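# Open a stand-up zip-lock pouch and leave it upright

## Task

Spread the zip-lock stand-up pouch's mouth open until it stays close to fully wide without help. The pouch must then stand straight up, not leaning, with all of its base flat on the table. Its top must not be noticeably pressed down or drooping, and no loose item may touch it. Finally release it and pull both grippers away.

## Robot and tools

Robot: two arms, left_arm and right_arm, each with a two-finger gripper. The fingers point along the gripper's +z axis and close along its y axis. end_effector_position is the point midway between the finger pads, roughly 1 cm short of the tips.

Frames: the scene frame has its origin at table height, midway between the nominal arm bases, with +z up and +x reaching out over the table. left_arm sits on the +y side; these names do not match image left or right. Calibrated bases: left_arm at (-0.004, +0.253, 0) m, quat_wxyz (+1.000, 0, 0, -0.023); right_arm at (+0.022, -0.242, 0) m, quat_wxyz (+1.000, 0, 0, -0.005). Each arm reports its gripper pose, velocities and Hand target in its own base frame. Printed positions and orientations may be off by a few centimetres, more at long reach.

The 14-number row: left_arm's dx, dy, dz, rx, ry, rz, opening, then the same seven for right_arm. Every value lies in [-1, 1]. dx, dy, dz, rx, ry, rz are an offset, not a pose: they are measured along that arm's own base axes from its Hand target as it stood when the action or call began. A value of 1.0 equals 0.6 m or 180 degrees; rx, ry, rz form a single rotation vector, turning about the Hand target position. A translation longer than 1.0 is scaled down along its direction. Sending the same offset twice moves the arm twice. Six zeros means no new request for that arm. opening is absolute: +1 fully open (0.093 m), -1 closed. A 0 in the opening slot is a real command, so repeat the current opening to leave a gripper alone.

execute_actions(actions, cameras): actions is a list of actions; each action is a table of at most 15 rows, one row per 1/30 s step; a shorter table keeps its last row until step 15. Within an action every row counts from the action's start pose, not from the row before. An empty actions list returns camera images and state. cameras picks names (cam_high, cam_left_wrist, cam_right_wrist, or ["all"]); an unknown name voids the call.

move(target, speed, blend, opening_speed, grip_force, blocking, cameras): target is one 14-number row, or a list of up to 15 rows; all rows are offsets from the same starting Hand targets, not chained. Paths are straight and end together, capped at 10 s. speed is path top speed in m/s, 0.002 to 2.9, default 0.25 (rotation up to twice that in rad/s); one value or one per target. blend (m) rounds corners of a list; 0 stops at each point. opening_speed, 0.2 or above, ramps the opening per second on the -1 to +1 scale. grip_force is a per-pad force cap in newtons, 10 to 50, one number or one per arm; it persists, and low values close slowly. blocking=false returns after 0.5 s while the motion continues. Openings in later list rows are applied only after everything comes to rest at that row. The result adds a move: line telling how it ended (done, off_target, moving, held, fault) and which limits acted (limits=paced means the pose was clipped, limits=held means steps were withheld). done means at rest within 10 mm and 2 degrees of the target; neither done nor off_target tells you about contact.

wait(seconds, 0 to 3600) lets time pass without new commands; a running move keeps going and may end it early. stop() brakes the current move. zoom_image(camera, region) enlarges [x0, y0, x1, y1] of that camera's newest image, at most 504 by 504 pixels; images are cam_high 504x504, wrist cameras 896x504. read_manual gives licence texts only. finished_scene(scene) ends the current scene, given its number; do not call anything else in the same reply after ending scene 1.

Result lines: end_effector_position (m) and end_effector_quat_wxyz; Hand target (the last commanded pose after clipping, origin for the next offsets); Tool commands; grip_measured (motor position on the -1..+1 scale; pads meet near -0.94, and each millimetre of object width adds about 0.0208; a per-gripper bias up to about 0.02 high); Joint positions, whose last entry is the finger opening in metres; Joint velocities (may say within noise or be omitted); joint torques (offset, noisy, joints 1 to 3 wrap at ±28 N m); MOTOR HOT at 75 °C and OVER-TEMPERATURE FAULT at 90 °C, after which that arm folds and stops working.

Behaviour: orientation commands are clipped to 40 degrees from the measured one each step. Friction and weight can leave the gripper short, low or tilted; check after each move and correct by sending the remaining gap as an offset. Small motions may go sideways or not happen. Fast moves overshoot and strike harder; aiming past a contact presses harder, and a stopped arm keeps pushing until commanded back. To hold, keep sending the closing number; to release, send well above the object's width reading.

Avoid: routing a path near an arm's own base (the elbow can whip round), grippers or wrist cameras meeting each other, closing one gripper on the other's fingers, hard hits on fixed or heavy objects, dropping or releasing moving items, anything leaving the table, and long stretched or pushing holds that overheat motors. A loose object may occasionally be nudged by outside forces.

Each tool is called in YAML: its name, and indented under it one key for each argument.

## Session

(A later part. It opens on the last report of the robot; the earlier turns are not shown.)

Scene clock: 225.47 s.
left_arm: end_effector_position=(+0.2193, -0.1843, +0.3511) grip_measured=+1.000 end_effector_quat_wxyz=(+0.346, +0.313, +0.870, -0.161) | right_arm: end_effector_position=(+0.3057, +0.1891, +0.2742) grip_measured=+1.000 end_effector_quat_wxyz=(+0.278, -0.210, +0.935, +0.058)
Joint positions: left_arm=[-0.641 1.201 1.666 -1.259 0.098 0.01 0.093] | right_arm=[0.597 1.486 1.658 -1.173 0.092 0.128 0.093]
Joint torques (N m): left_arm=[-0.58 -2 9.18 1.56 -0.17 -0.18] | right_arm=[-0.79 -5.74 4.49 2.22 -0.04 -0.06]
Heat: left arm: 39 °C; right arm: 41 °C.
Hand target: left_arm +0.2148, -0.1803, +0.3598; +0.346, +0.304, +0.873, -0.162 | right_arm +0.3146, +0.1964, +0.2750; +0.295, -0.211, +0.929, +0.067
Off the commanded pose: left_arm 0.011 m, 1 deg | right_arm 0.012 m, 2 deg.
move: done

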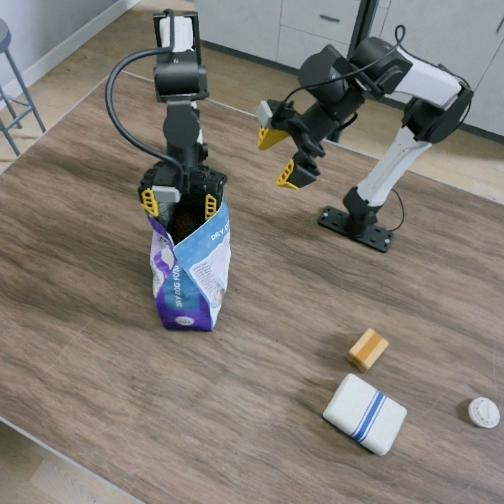

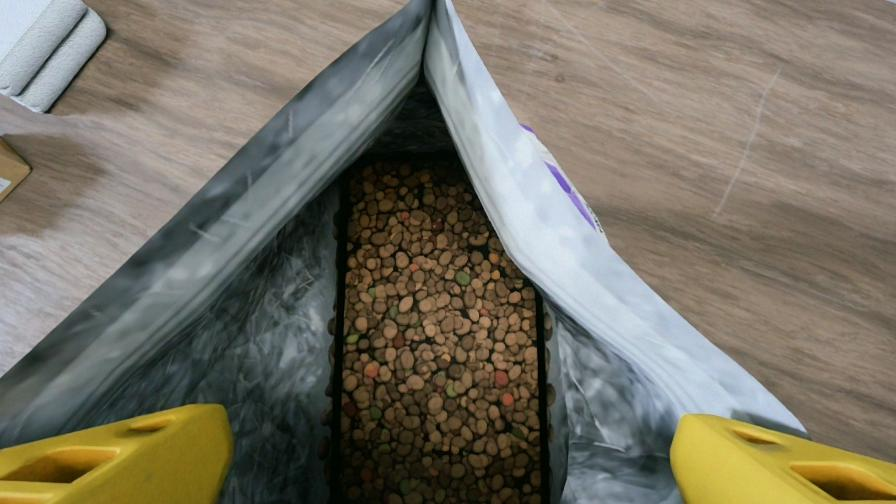

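move:
  target:
    - [0, 0, 0, 0, 0, 0, 1.0, 0, 0, 0, 0, 0, 0, -0.6]
  opening_speed: 1.0
  cameras: ["cam_high", "cam_right_wrist"]

zoom_image:
  camera: "cam_high"
  region: [130, 130, 260, 340]

Scene clock: 230.27 s.
left_arm: end_effector_position=(+0.2193, -0.1843, +0.3511) grip_measured=+1.000 end_effector_quat_wxyz=(+0.346, +0.313, +0.870, -0.161) | right_arm: end_effector_position=(+0.3070, +0.1899, +0.2752) grip_measured=-0.598 end_effector_quat_wxyz=(+0.282, -0.210, +0.934, +0.060)
Joint positions: left_arm=[-0.641 1.201 1.666 -1.259 0.098 0.01 0.093] | right_arm=[0.597 1.486 1.658 -1.165 0.092 0.128 0.016]
Joint torques (N m): left_arm=[-0.58 -2.06 9.18 1.56 -0.18 -0.16] | right_arm=[-0.76 -5.65 4.53 2.19 -0.06 -0.08]
Heat: left arm: 39 °C; right arm: 41 °C.
Hand target: left_arm +0.2148, -0.1803, +0.3598; +0.346, +0.304, +0.873, -0.162 | right_arm +0.3146, +0.1964, +0.2750; +0.295, -0.211, +0.929, +0.067
Off the commanded pose: left_arm 0.011 m, 1 deg | right_arm 0.010 m, 2 deg.
move: done

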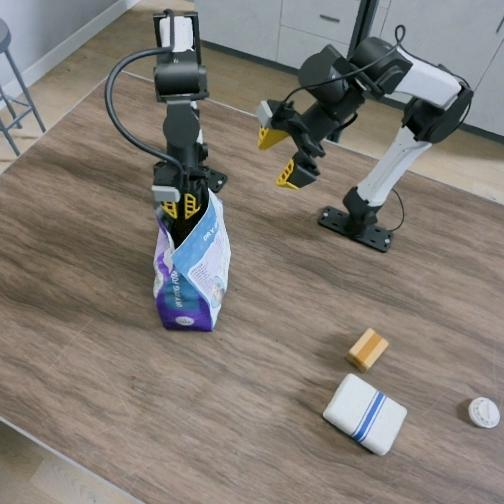

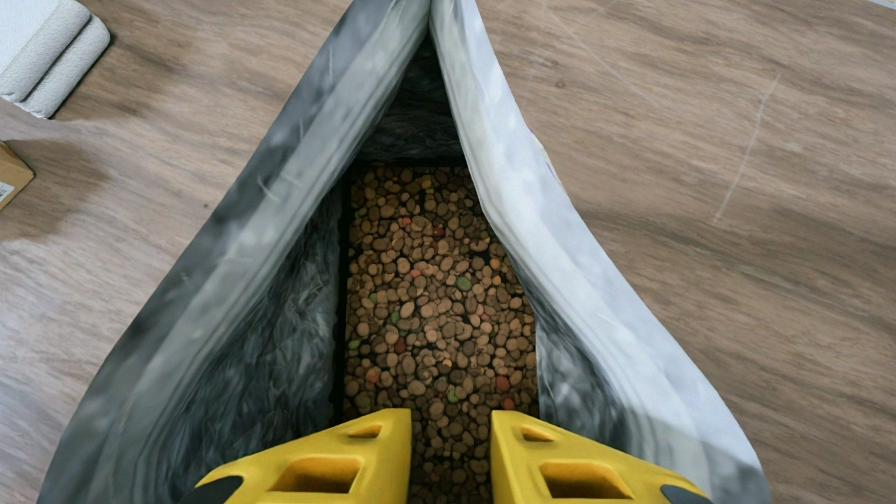

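Scaled by 2.400 from the camera's image (finer frame: 720x720).

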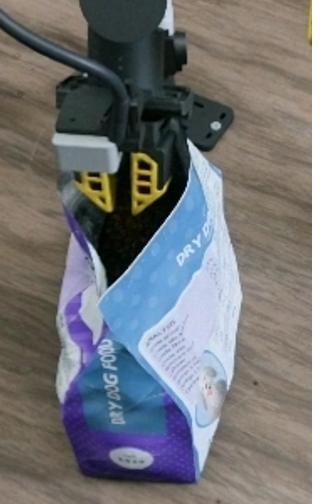

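move:
  target:
    - [0, 0, 0, 0, 0, 0, 1.0, -0.0852, -0.0432, 0.1362, 0, 0, 0, -0.6]
  speed: 0.1
  cameras: ["cam_high", "cam_right_wrist"]

zoom_image:
  camera: "cam_high"
  region: [130, 130, 260, 340]

Scene clock: 235.73 s.
left_arm: end_effector_position=(+0.2193, -0.1843, +0.3511) grip_measured=+1.000 end_effector_quat_wxyz=(+0.346, +0.313, +0.870, -0.161) | right_arm: end_effector_position=(+0.2710, +0.1733, +0.3486) grip_measured=-0.598 end_effector_quat_wxyz=(+0.294, -0.217, +0.928, +0.068)
Joint positions: left_arm=[-0.641 1.201 1.666 -1.259 0.098 0.01 0.093] | right_arm=[0.617 1.486 1.988 -1.466 0.092 0.13 0.016]
Joint torques (N m): left_arm=[-0.54 -2.03 9.14 1.56 -0.17 -0.17] | right_arm=[0.27 -5.24 8.38 1.16 0.16 0.19]
Heat: left arm: 39 °C; right arm: 40 °C.
Hand target: left_arm +0.2148, -0.1803, +0.3598; +0.346, +0.304, +0.873, -0.162 | right_arm +0.2634, +0.1705, +0.3567; +0.295, -0.211, +0.929, +0.067
Off the commanded pose: left_arm 0.011 m, 1 deg | right_arm 0.012 m, 1 deg.
move: off_target (right_arm)

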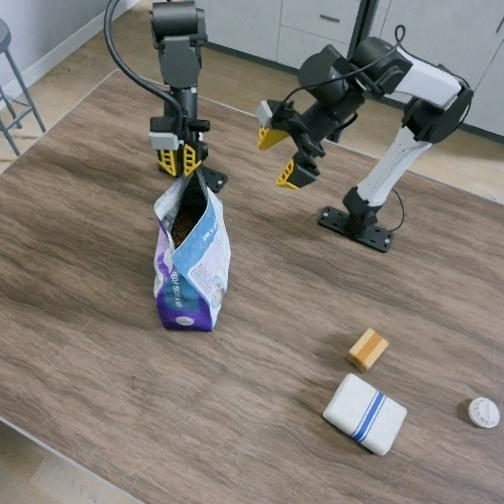

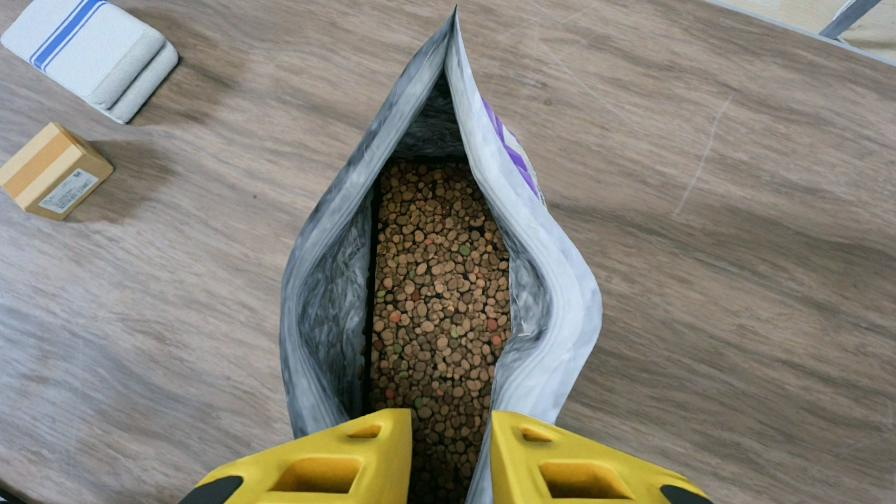

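Scaled by 2.400 from the camera's image (finer frame: 720x720).

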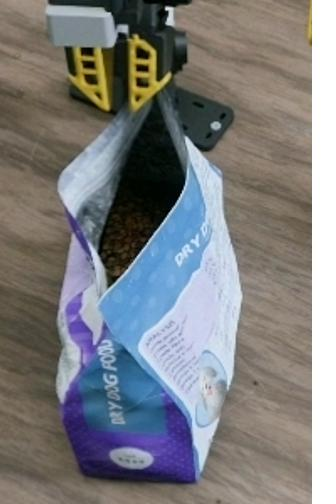

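wait:
  seconds: 5
  cameras: ["cam_right_wrist", "cam_left_wrist"]

Scene clock: 245.70 s.
left_arm: end_effector_position=(+0.2193, -0.1843, +0.3511) grip_measured=+1.000 end_effector_quat_wxyz=(+0.346, +0.313, +0.870, -0.161) | right_arm: end_effector_position=(+0.2710, +0.1733, +0.3486) grip_measured=-0.598 end_effector_quat_wxyz=(+0.294, -0.217, +0.928, +0.068)
Joint positions: left_arm=[-0.641 1.201 1.666 -1.259 0.098 0.01 0.093] | right_arm=[0.617 1.486 1.988 -1.466 0.092 0.13 0.016]
Joint torques (N m): left_arm=[-0.54 -2.03 9.17 1.56 -0.16 -0.17] | right_arm=[0.35 -5.31 8.39 1.16 0.16 0.16]
Heat: left arm: 40 °C; right arm: 39 °C.
Hand target: left_arm +0.2148, -0.1803, +0.3598; +0.346, +0.304, +0.873, -0.162 | right_arm +0.2634, +0.1705, +0.3567; +0.295, -0.211, +0.929, +0.067
Tool commands: left_gripper/opening=+1.0 right_gripper/opening=-0.6
Off the commanded pose: left_arm 0.011 m, 1 deg | right_arm 0.012 m, 1 deg.
wait: 5.00 s; at rest from the start
Images, in order (width x height): cam_left_wrist 896x504, cam_right_wrist 896x504.

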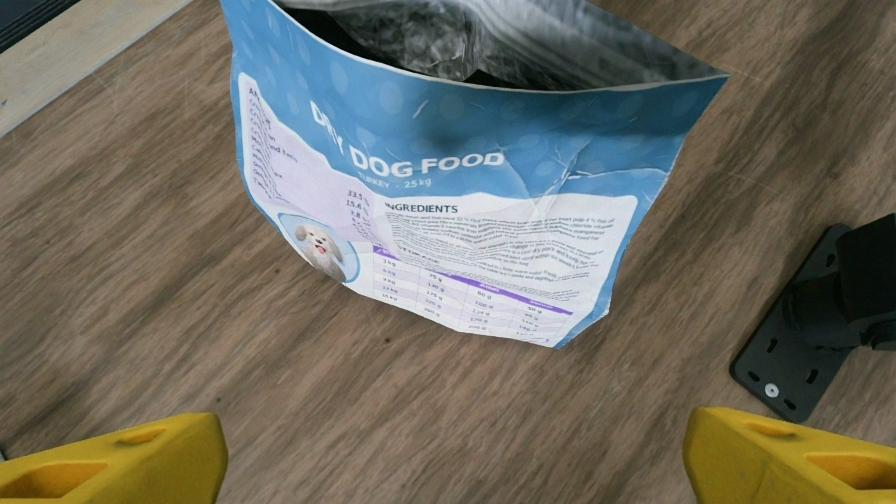

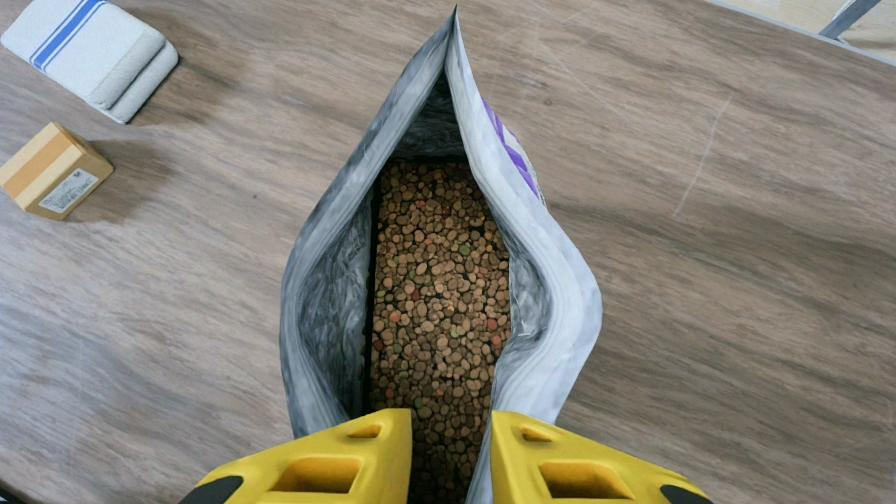

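move:
  target:
    - [0, 0, 0, 0, 0, 0, 1.0, 0.105, 0.052, -0.136, 0, 0, 0, -0.6]
    - [0, 0, 0, 0, 0, 0, 1.0, 0.105, 0.052, -0.136, 0, 0, 0, 1.0]
  speed: 0.1
  opening_speed: 0.8
  cameras: ["cam_high", "cam_right_wrist", "cam_left_wrist"]

zoom_image:
  camera: "cam_high"
  region: [130, 130, 260, 340]

Scene clock: 257.60 s.
left_arm: end_effector_position=(+0.2193, -0.1843, +0.3511) grip_measured=+1.000 end_effector_quat_wxyz=(+0.346, +0.313, +0.870, -0.161) | right_arm: end_effector_position=(+0.3192, +0.1933, +0.2725) grip_measured=+1.000 end_effector_quat_wxyz=(+0.278, -0.210, +0.936, +0.051)
Joint positions: left_arm=[-0.641 1.201 1.666 -1.259 0.098 0.01 0.093] | right_arm=[0.591 1.538 1.701 -1.168 0.102 0.119 0.093]
Joint torques (N m): left_arm=[-0.59 -2.03 9.17 1.56 -0.17 -0.16] | right_arm=[-0.92 -6.71 4.68 2.2 -0.1 -0.03]
Heat: left arm: 40 °C; right arm: 38 °C.
Hand target: left_arm +0.2148, -0.1803, +0.3598; +0.346, +0.304, +0.873, -0.162 | right_arm +0.3264, +0.2017, +0.2751; +0.295, -0.211, +0.929, +0.067
Off the commanded pose: left_arm 0.011 m, 1 deg | right_arm 0.011 m, 3 deg.
move: off_target (right_arm); target 2's new opening was sent with right_arm's hand 0.011 m and 2 deg from that target

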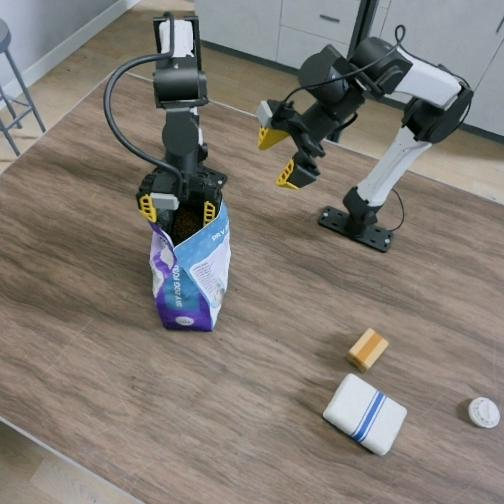

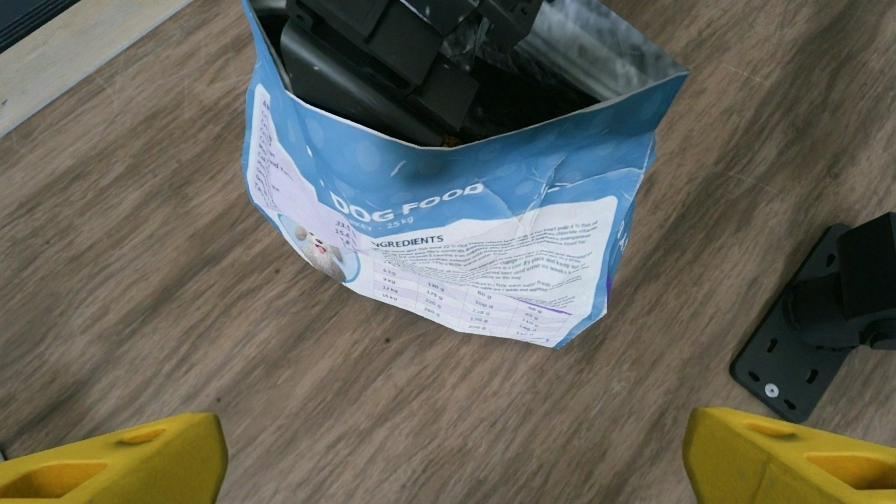

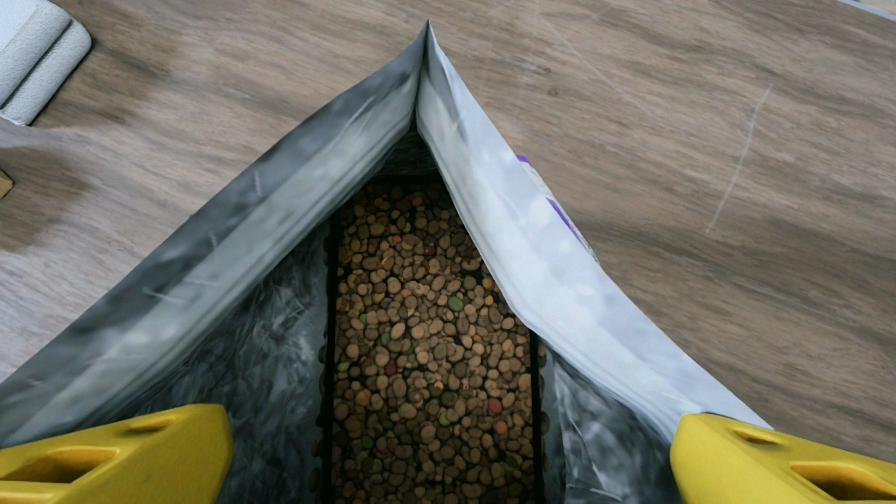

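Scaled by 2.400 from the camera's image (finer frame: 720x720).

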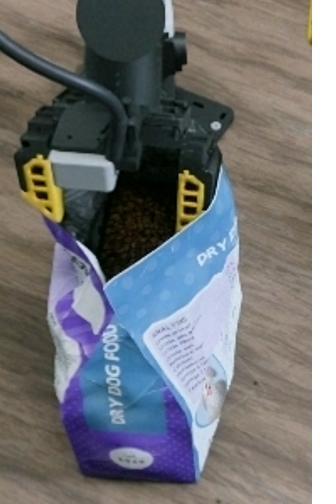

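move:
  target:
    - [0, 0, 0, 0, 0, 0, 1.0, 0, 0, 0, 0, 0, 0, -0.6]
    - [0, 0, 0, 0, 0, 0, 1.0, -0.105, -0.052, 0.15, 0, 0, 0, -0.6]
  speed: 0.1
  opening_speed: 1.0
  cameras: ["cam_high", "cam_right_wrist", "cam_left_wrist"]

zoom_image:
  camera: "cam_high"
  region: [130, 130, 260, 340]

Scene clock: 269.90 s.
left_arm: end_effector_position=(+0.2193, -0.1843, +0.3511) grip_measured=+1.000 end_effector_quat_wxyz=(+0.346, +0.313, +0.870, -0.161) | right_arm: end_effector_position=(+0.2707, +0.1730, +0.3591) grip_measured=-0.598 end_effector_quat_wxyz=(+0.297, -0.216, +0.928, +0.069)
Joint positions: left_arm=[-0.641 1.201 1.666 -1.259 0.098 0.01 0.093] | right_arm=[0.617 1.513 2.066 -1.511 0.092 0.13 0.016]
Joint torques (N m): left_arm=[-0.51 -2.03 9.17 1.57 -0.16 -0.17] | right_arm=[0.35 -4.9 8.09 1.18 0.17 0.16]
Heat: left arm: 40 °C; right arm: 39 °C.
Hand target: left_arm +0.2148, -0.1803, +0.3598; +0.346, +0.304, +0.873, -0.162 | right_arm +0.2634, +0.1705, +0.3651; +0.295, -0.211, +0.929, +0.067
Off the commanded pose: left_arm 0.011 m, 1 deg | right_arm 0.010 m, 1 deg.
move: done

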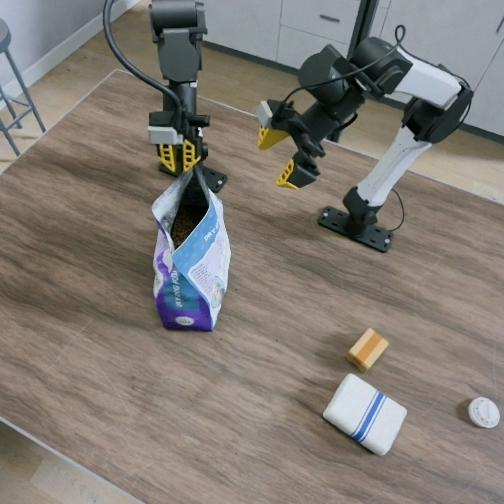

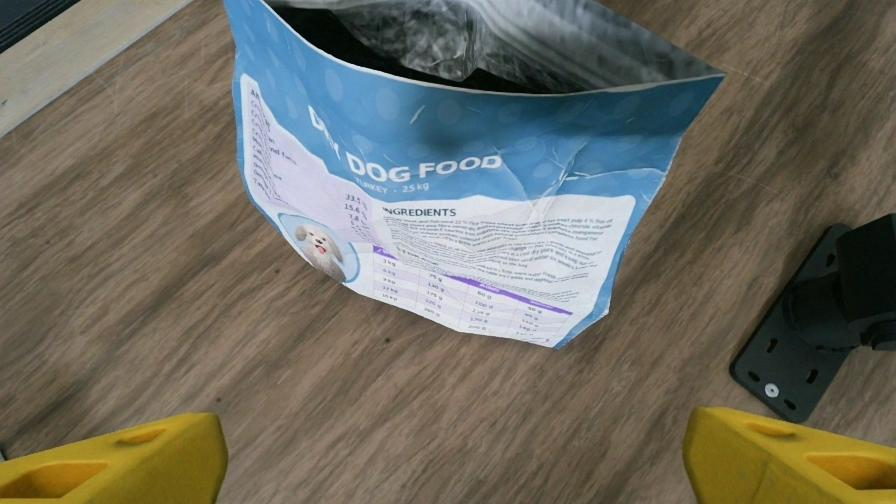

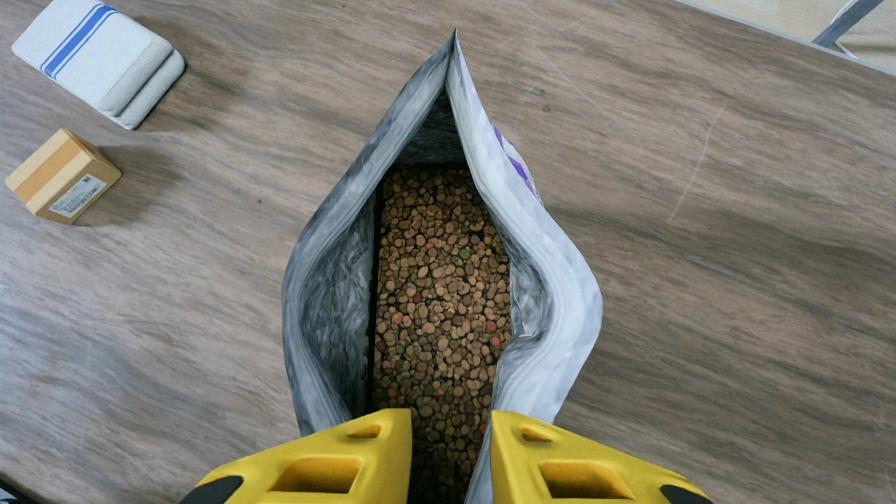

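Scaled by 2.400 from the camera's image (finer frame: 720x720).

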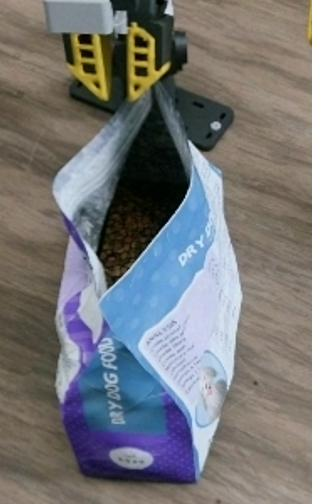

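move:
  target:
    - [0, 0, 0, 0, 0, 0, 1.0, 0.105, 0.052, -0.150, 0, 0, 0, -0.6]
    - [0, 0, 0, 0, 0, 0, 1.0, 0.105, 0.052, -0.150, 0, 0, 0, 1.0]
    - [0, 0, 0, 0, 0, 0, 1.0, 0.0827, 0.0968, -0.150, 0, 0, 0, 1.0]
  speed: 0.1
  opening_speed: 1.0
  cameras: ["cam_high", "cam_right_wrist"]

zoom_image:
  camera: "cam_high"
  region: [130, 130, 260, 340]

Scene clock: 295.40 s.
left_arm: end_effector_position=(+0.2193, -0.1843, +0.3511) grip_measured=+1.000 end_effector_quat_wxyz=(+0.346, +0.313, +0.870, -0.161) | right_arm: end_effector_position=(+0.3109, +0.2127, +0.2653) grip_measured=+1.000 end_effector_quat_wxyz=(+0.274, -0.218, +0.936, +0.041)
Joint positions: left_arm=[-0.641 1.201 1.666 -1.259 0.098 0.01 0.093] | right_arm=[0.669 1.561 1.701 -1.168 0.155 0.168 0.093]
Joint torques (N m): left_arm=[-0.55 -2.02 9.2 1.58 -0.18 -0.16] | right_arm=[0.96 -7.12 6.89 2.03 0 0.3]
Heat: left arm: 40 °C; right arm: 39 °C.
Hand target: left_arm +0.2148, -0.1803, +0.3598; +0.346, +0.304, +0.873, -0.162 | right_arm +0.3131, +0.2286, +0.2751; +0.295, -0.211, +0.929, +0.067
Off the commanded pose: left_arm 0.011 m, 1 deg | right_arm 0.019 m, 4 deg.
move: off_target (right_arm); target 2's new opening was sent with right_arm's hand 0.011 m and 2 deg from that target

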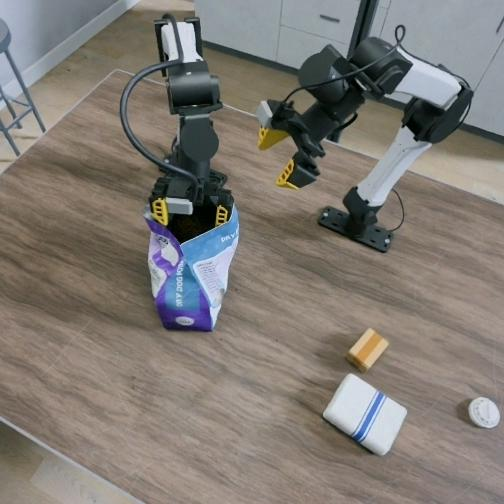

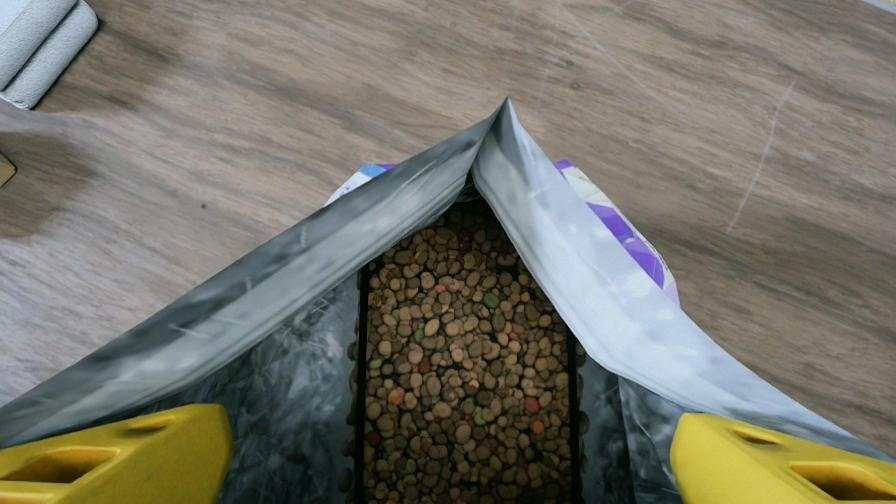

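Scaled by 2.400 from the camera's image (finer frame: 720x720).

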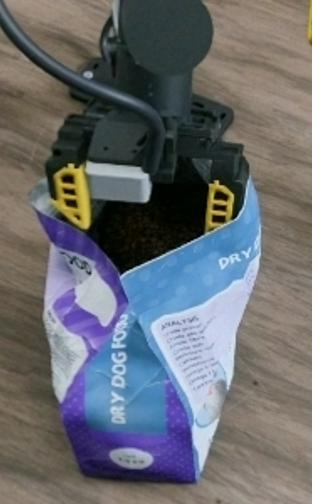

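move:
  target:
    - [0, 0, 0, 0, 0, 0, 1.0, 0.0446, -0.0896, 0, 0, 0, 0, 1.0]
  speed: 0.1
  cameras: ["cam_high", "cam_right_wrist"]

zoom_image:
  camera: "cam_high"
  region: [130, 130, 260, 340]

Scene clock: 299.87 s.
left_arm: end_effector_position=(+0.2193, -0.1843, +0.3511) grip_measured=+1.000 end_effector_quat_wxyz=(+0.346, +0.313, +0.870, -0.161) | right_arm: end_effector_position=(+0.3318, +0.1783, +0.2618) grip_measured=+1.000 end_effector_quat_wxyz=(+0.259, -0.210, +0.941, +0.063)
Joint positions: left_arm=[-0.641 1.201 1.666 -1.259 0.098 0.01 0.093] | right_arm=[0.503 1.561 1.695 -1.165 0.023 0.057 0.093]
Joint torques (N m): left_arm=[-0.53 -2 9.17 1.56 -0.16 -0.16] | right_arm=[-1.25 -9.99 4.66 2.17 -0.04 -0.18]
Heat: left arm: 40 °C; right arm: 38 °C.
Hand target: left_arm +0.2148, -0.1803, +0.3598; +0.346, +0.304, +0.873, -0.162 | right_arm +0.3398, +0.1748, +0.2751; +0.295, -0.211, +0.929, +0.067
Off the commanded pose: left_arm 0.011 m, 1 deg | right_arm 0.016 m, 4 deg.
move: off_target (right_arm)

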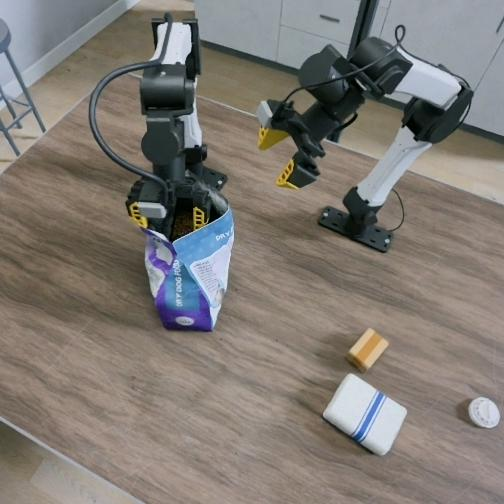

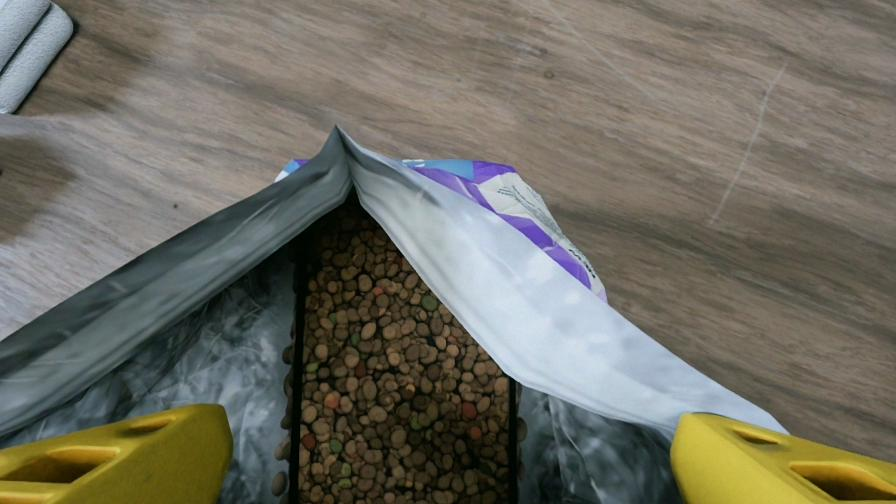

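Scaled by 2.400 from the camera's image (finer frame: 720x720).

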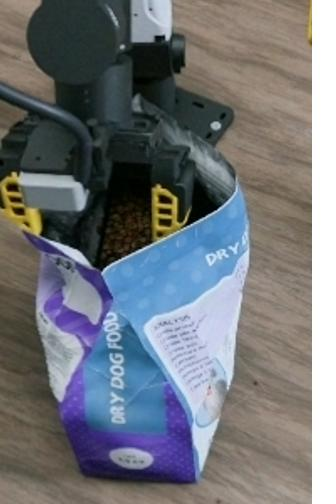

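move:
  target:
    - [0, 0, 0, 0, 0, 0, 1.0, -0.0223, 0.0448, 0, 0, 0, 0, 1.0]
    - [0, 0, 0, 0, 0, 0, 1.0, -0.0223, 0.0448, 0, 0, 0, 0, -0.6]
    - [0, 0, 0, 0, 0, 0, 1.0, -0.1273, -0.0072, 0.16, 0, 0, 0, -0.6]
  speed: 0.1
  opening_speed: 1.0
  cameras: ["cam_high", "cam_right_wrist", "cam_left_wrist"]

zoom_image:
  camera: "cam_high"
  region: [130, 130, 260, 340]

Scene clock: 311.67 s.
left_arm: end_effector_position=(+0.2193, -0.1843, +0.3511) grip_measured=+1.000 end_effector_quat_wxyz=(+0.346, +0.313, +0.870, -0.161) | right_arm: end_effector_position=(+0.2700, +0.1741, +0.3661) grip_measured=-0.598 end_effector_quat_wxyz=(+0.297, -0.217, +0.927, +0.073)
Joint positions: left_arm=[-0.641 1.201 1.666 -1.259 0.098 0.01 0.093] | right_arm=[0.617 1.536 2.126 -1.544 0.084 0.13 0.016]
Joint torques (N m): left_arm=[-0.59 -1.99 9.18 1.58 -0.17 -0.19] | right_arm=[0.32 -5 7.83 1.14 0.23 0.18]
Heat: left arm: 41 °C; right arm: 38 °C.
Hand target: left_arm +0.2148, -0.1803, +0.3598; +0.346, +0.304, +0.873, -0.162 | right_arm +0.2634, +0.1705, +0.3711; +0.295, -0.211, +0.929, +0.067
Off the commanded pose: left_arm 0.011 m, 1 deg | right_arm 0.009 m, 1 deg.
joint at its limit (right arm) — joint 4 (wrist pitch), lower limit.
move: done; target 2's new opening was sent with right_arm's hand 0.015 m and 4 deg from that target

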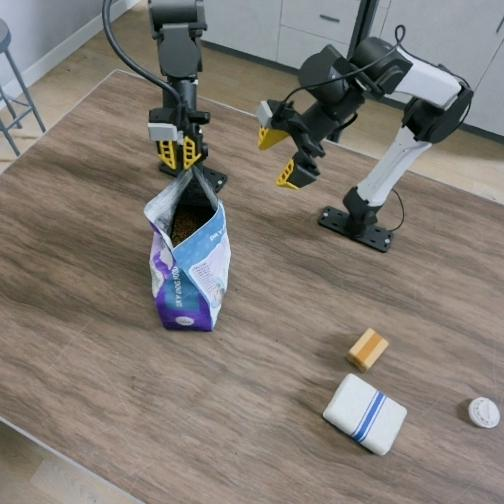

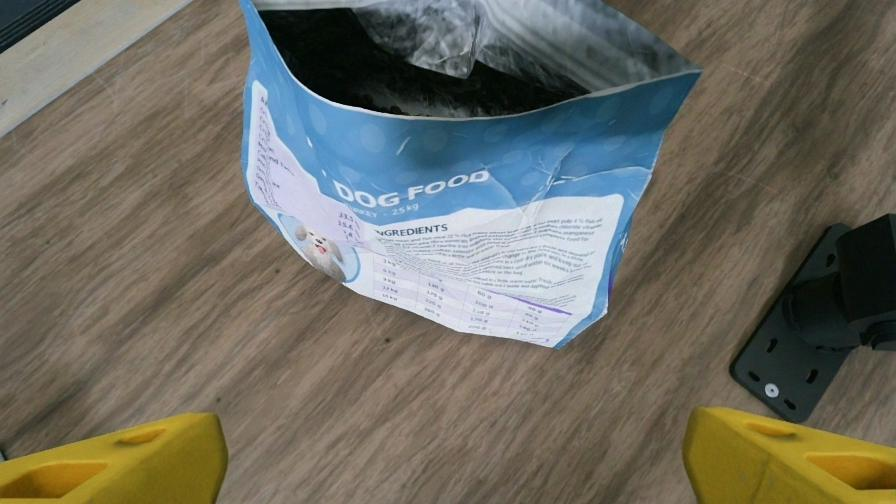

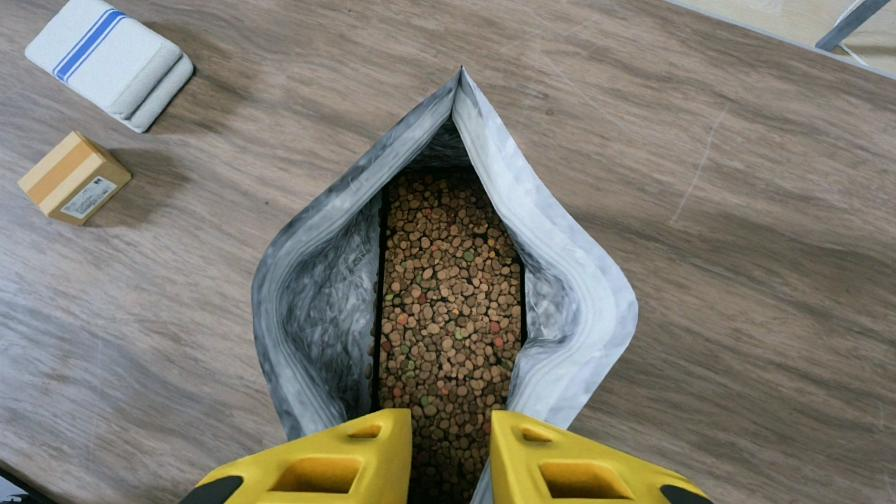

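Scaled by 2.400 from the camera's image (finer frame: 720x720).

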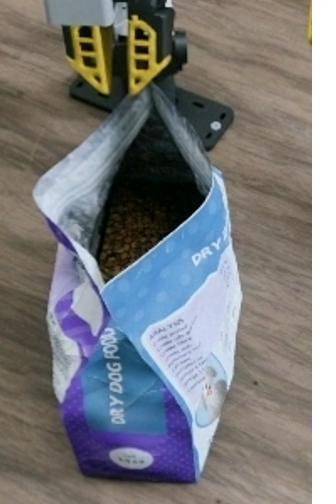

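move:
  target:
    - [0, 0, 0, 0, 0, 0, 1.0, -0.10, -0.28, 0.03, 0, 0, 0, -0.6]
  speed: 0.25
  cameras: ["cam_high", "cam_right_wrist"]

zoom_image:
  camera: "cam_high"
  region: [130, 130, 260, 340]

Scene clock: 322.97 s.
left_arm: end_effector_position=(+0.2193, -0.1843, +0.3511) grip_measured=+1.000 end_effector_quat_wxyz=(+0.346, +0.313, +0.870, -0.161) | right_arm: end_effector_position=(+0.2129, -0.0009, +0.3951) grip_measured=-0.598 end_effector_quat_wxyz=(+0.404, -0.181, +0.897, +0.000)
Joint positions: left_arm=[-0.641 1.201 1.666 -1.259 0.098 0.01 0.093] | right_arm=[-0.273 1.116 1.865 -1.546 -0.342 -0.532 0.016]
Joint velocities: left_arm=[within noise] | right_arm=[-0.007 0.007 -0.007 0.051 -0.154 -0.022 0]
Joint torques (N m): left_arm=[-0.59 -2.07 9.16 1.57 -0.18 -0.17] | right_arm=[-0.84 -0.94 3.06 1.37 -0.43 -0.08]
Heat: left arm: 41 °C; right arm: 39 °C.
Hand target: left_arm +0.2148, -0.1803, +0.3598; +0.346, +0.304, +0.873, -0.162 | right_arm +0.2034, +0.0025, +0.3891; +0.295, -0.211, +0.929, +0.067
Off the commanded pose: left_arm 0.011 m, 1 deg | right_arm 0.012 m, 16 deg.
joint sent to its limit (right arm) — joint 4 (wrist pitch), lower limit. The joint targets are off in position and orientation.
move: off_target (right_arm)

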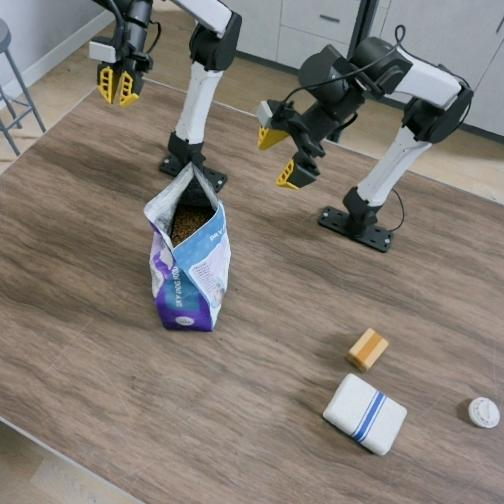

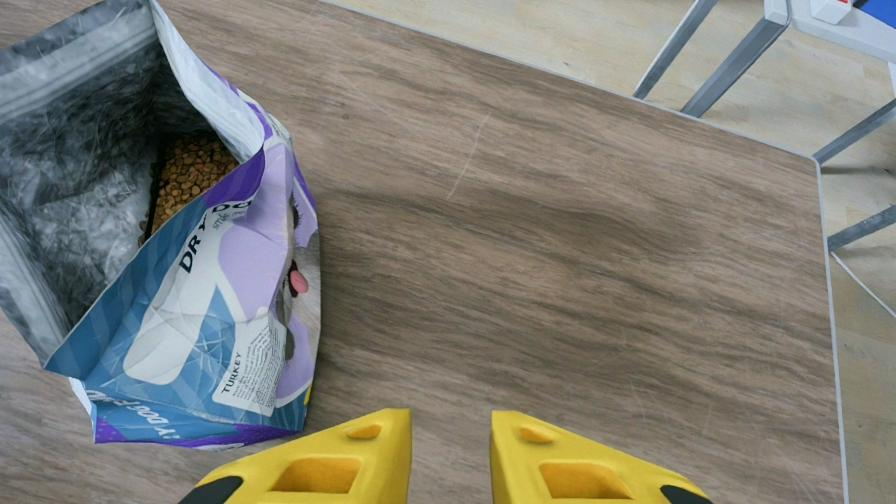

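Scaled by 2.400 from the camera's image (finer frame: 720x720).

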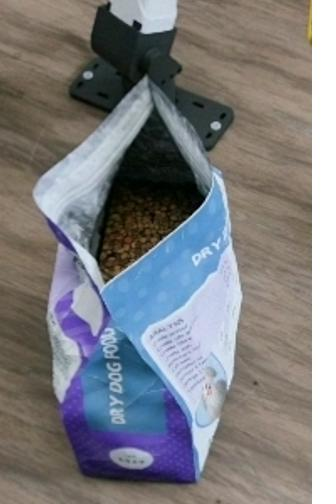

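zoom_image:
  camera: "cam_high"
  region: [300, 180, 410, 260]

zoom_image:
  camera: "cam_high"
  region: [140, 130, 240, 210]

zoom_image:
  camera: "cam_high"
  region: [240, 90, 340, 200]

zoom_image:
  camera: "cam_high"
  region: [80, 30, 180, 130]

Scaled by 4.582 from the camera's image (finer frame: 720x720).

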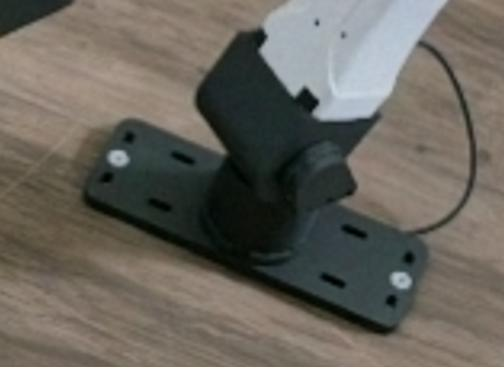

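Scaled by 5.040 from the camera's image (finer frame: 720x720).

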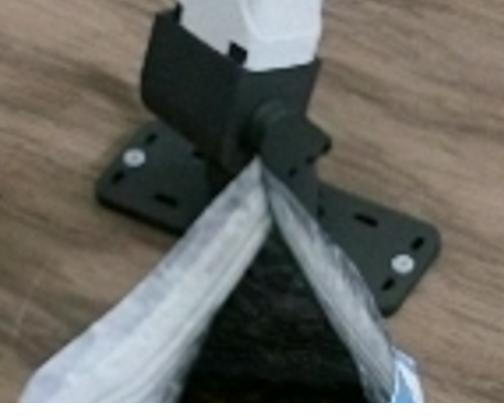

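Scaled by 4.582 from the camera's image (finer frame: 720x720).

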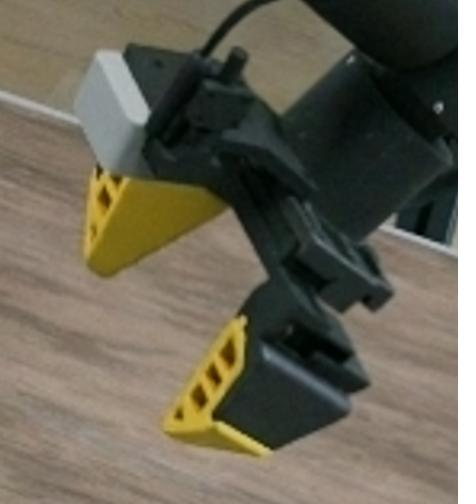

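Scaled by 5.040 from the camera's image (finer frame: 720x720).

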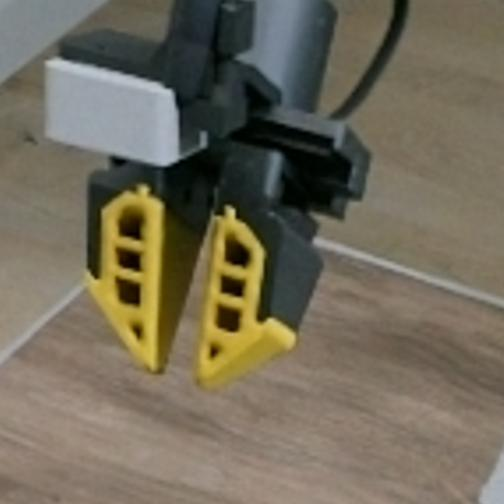

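finished_scene:
  scene: 1

The scene is finished: the task was done.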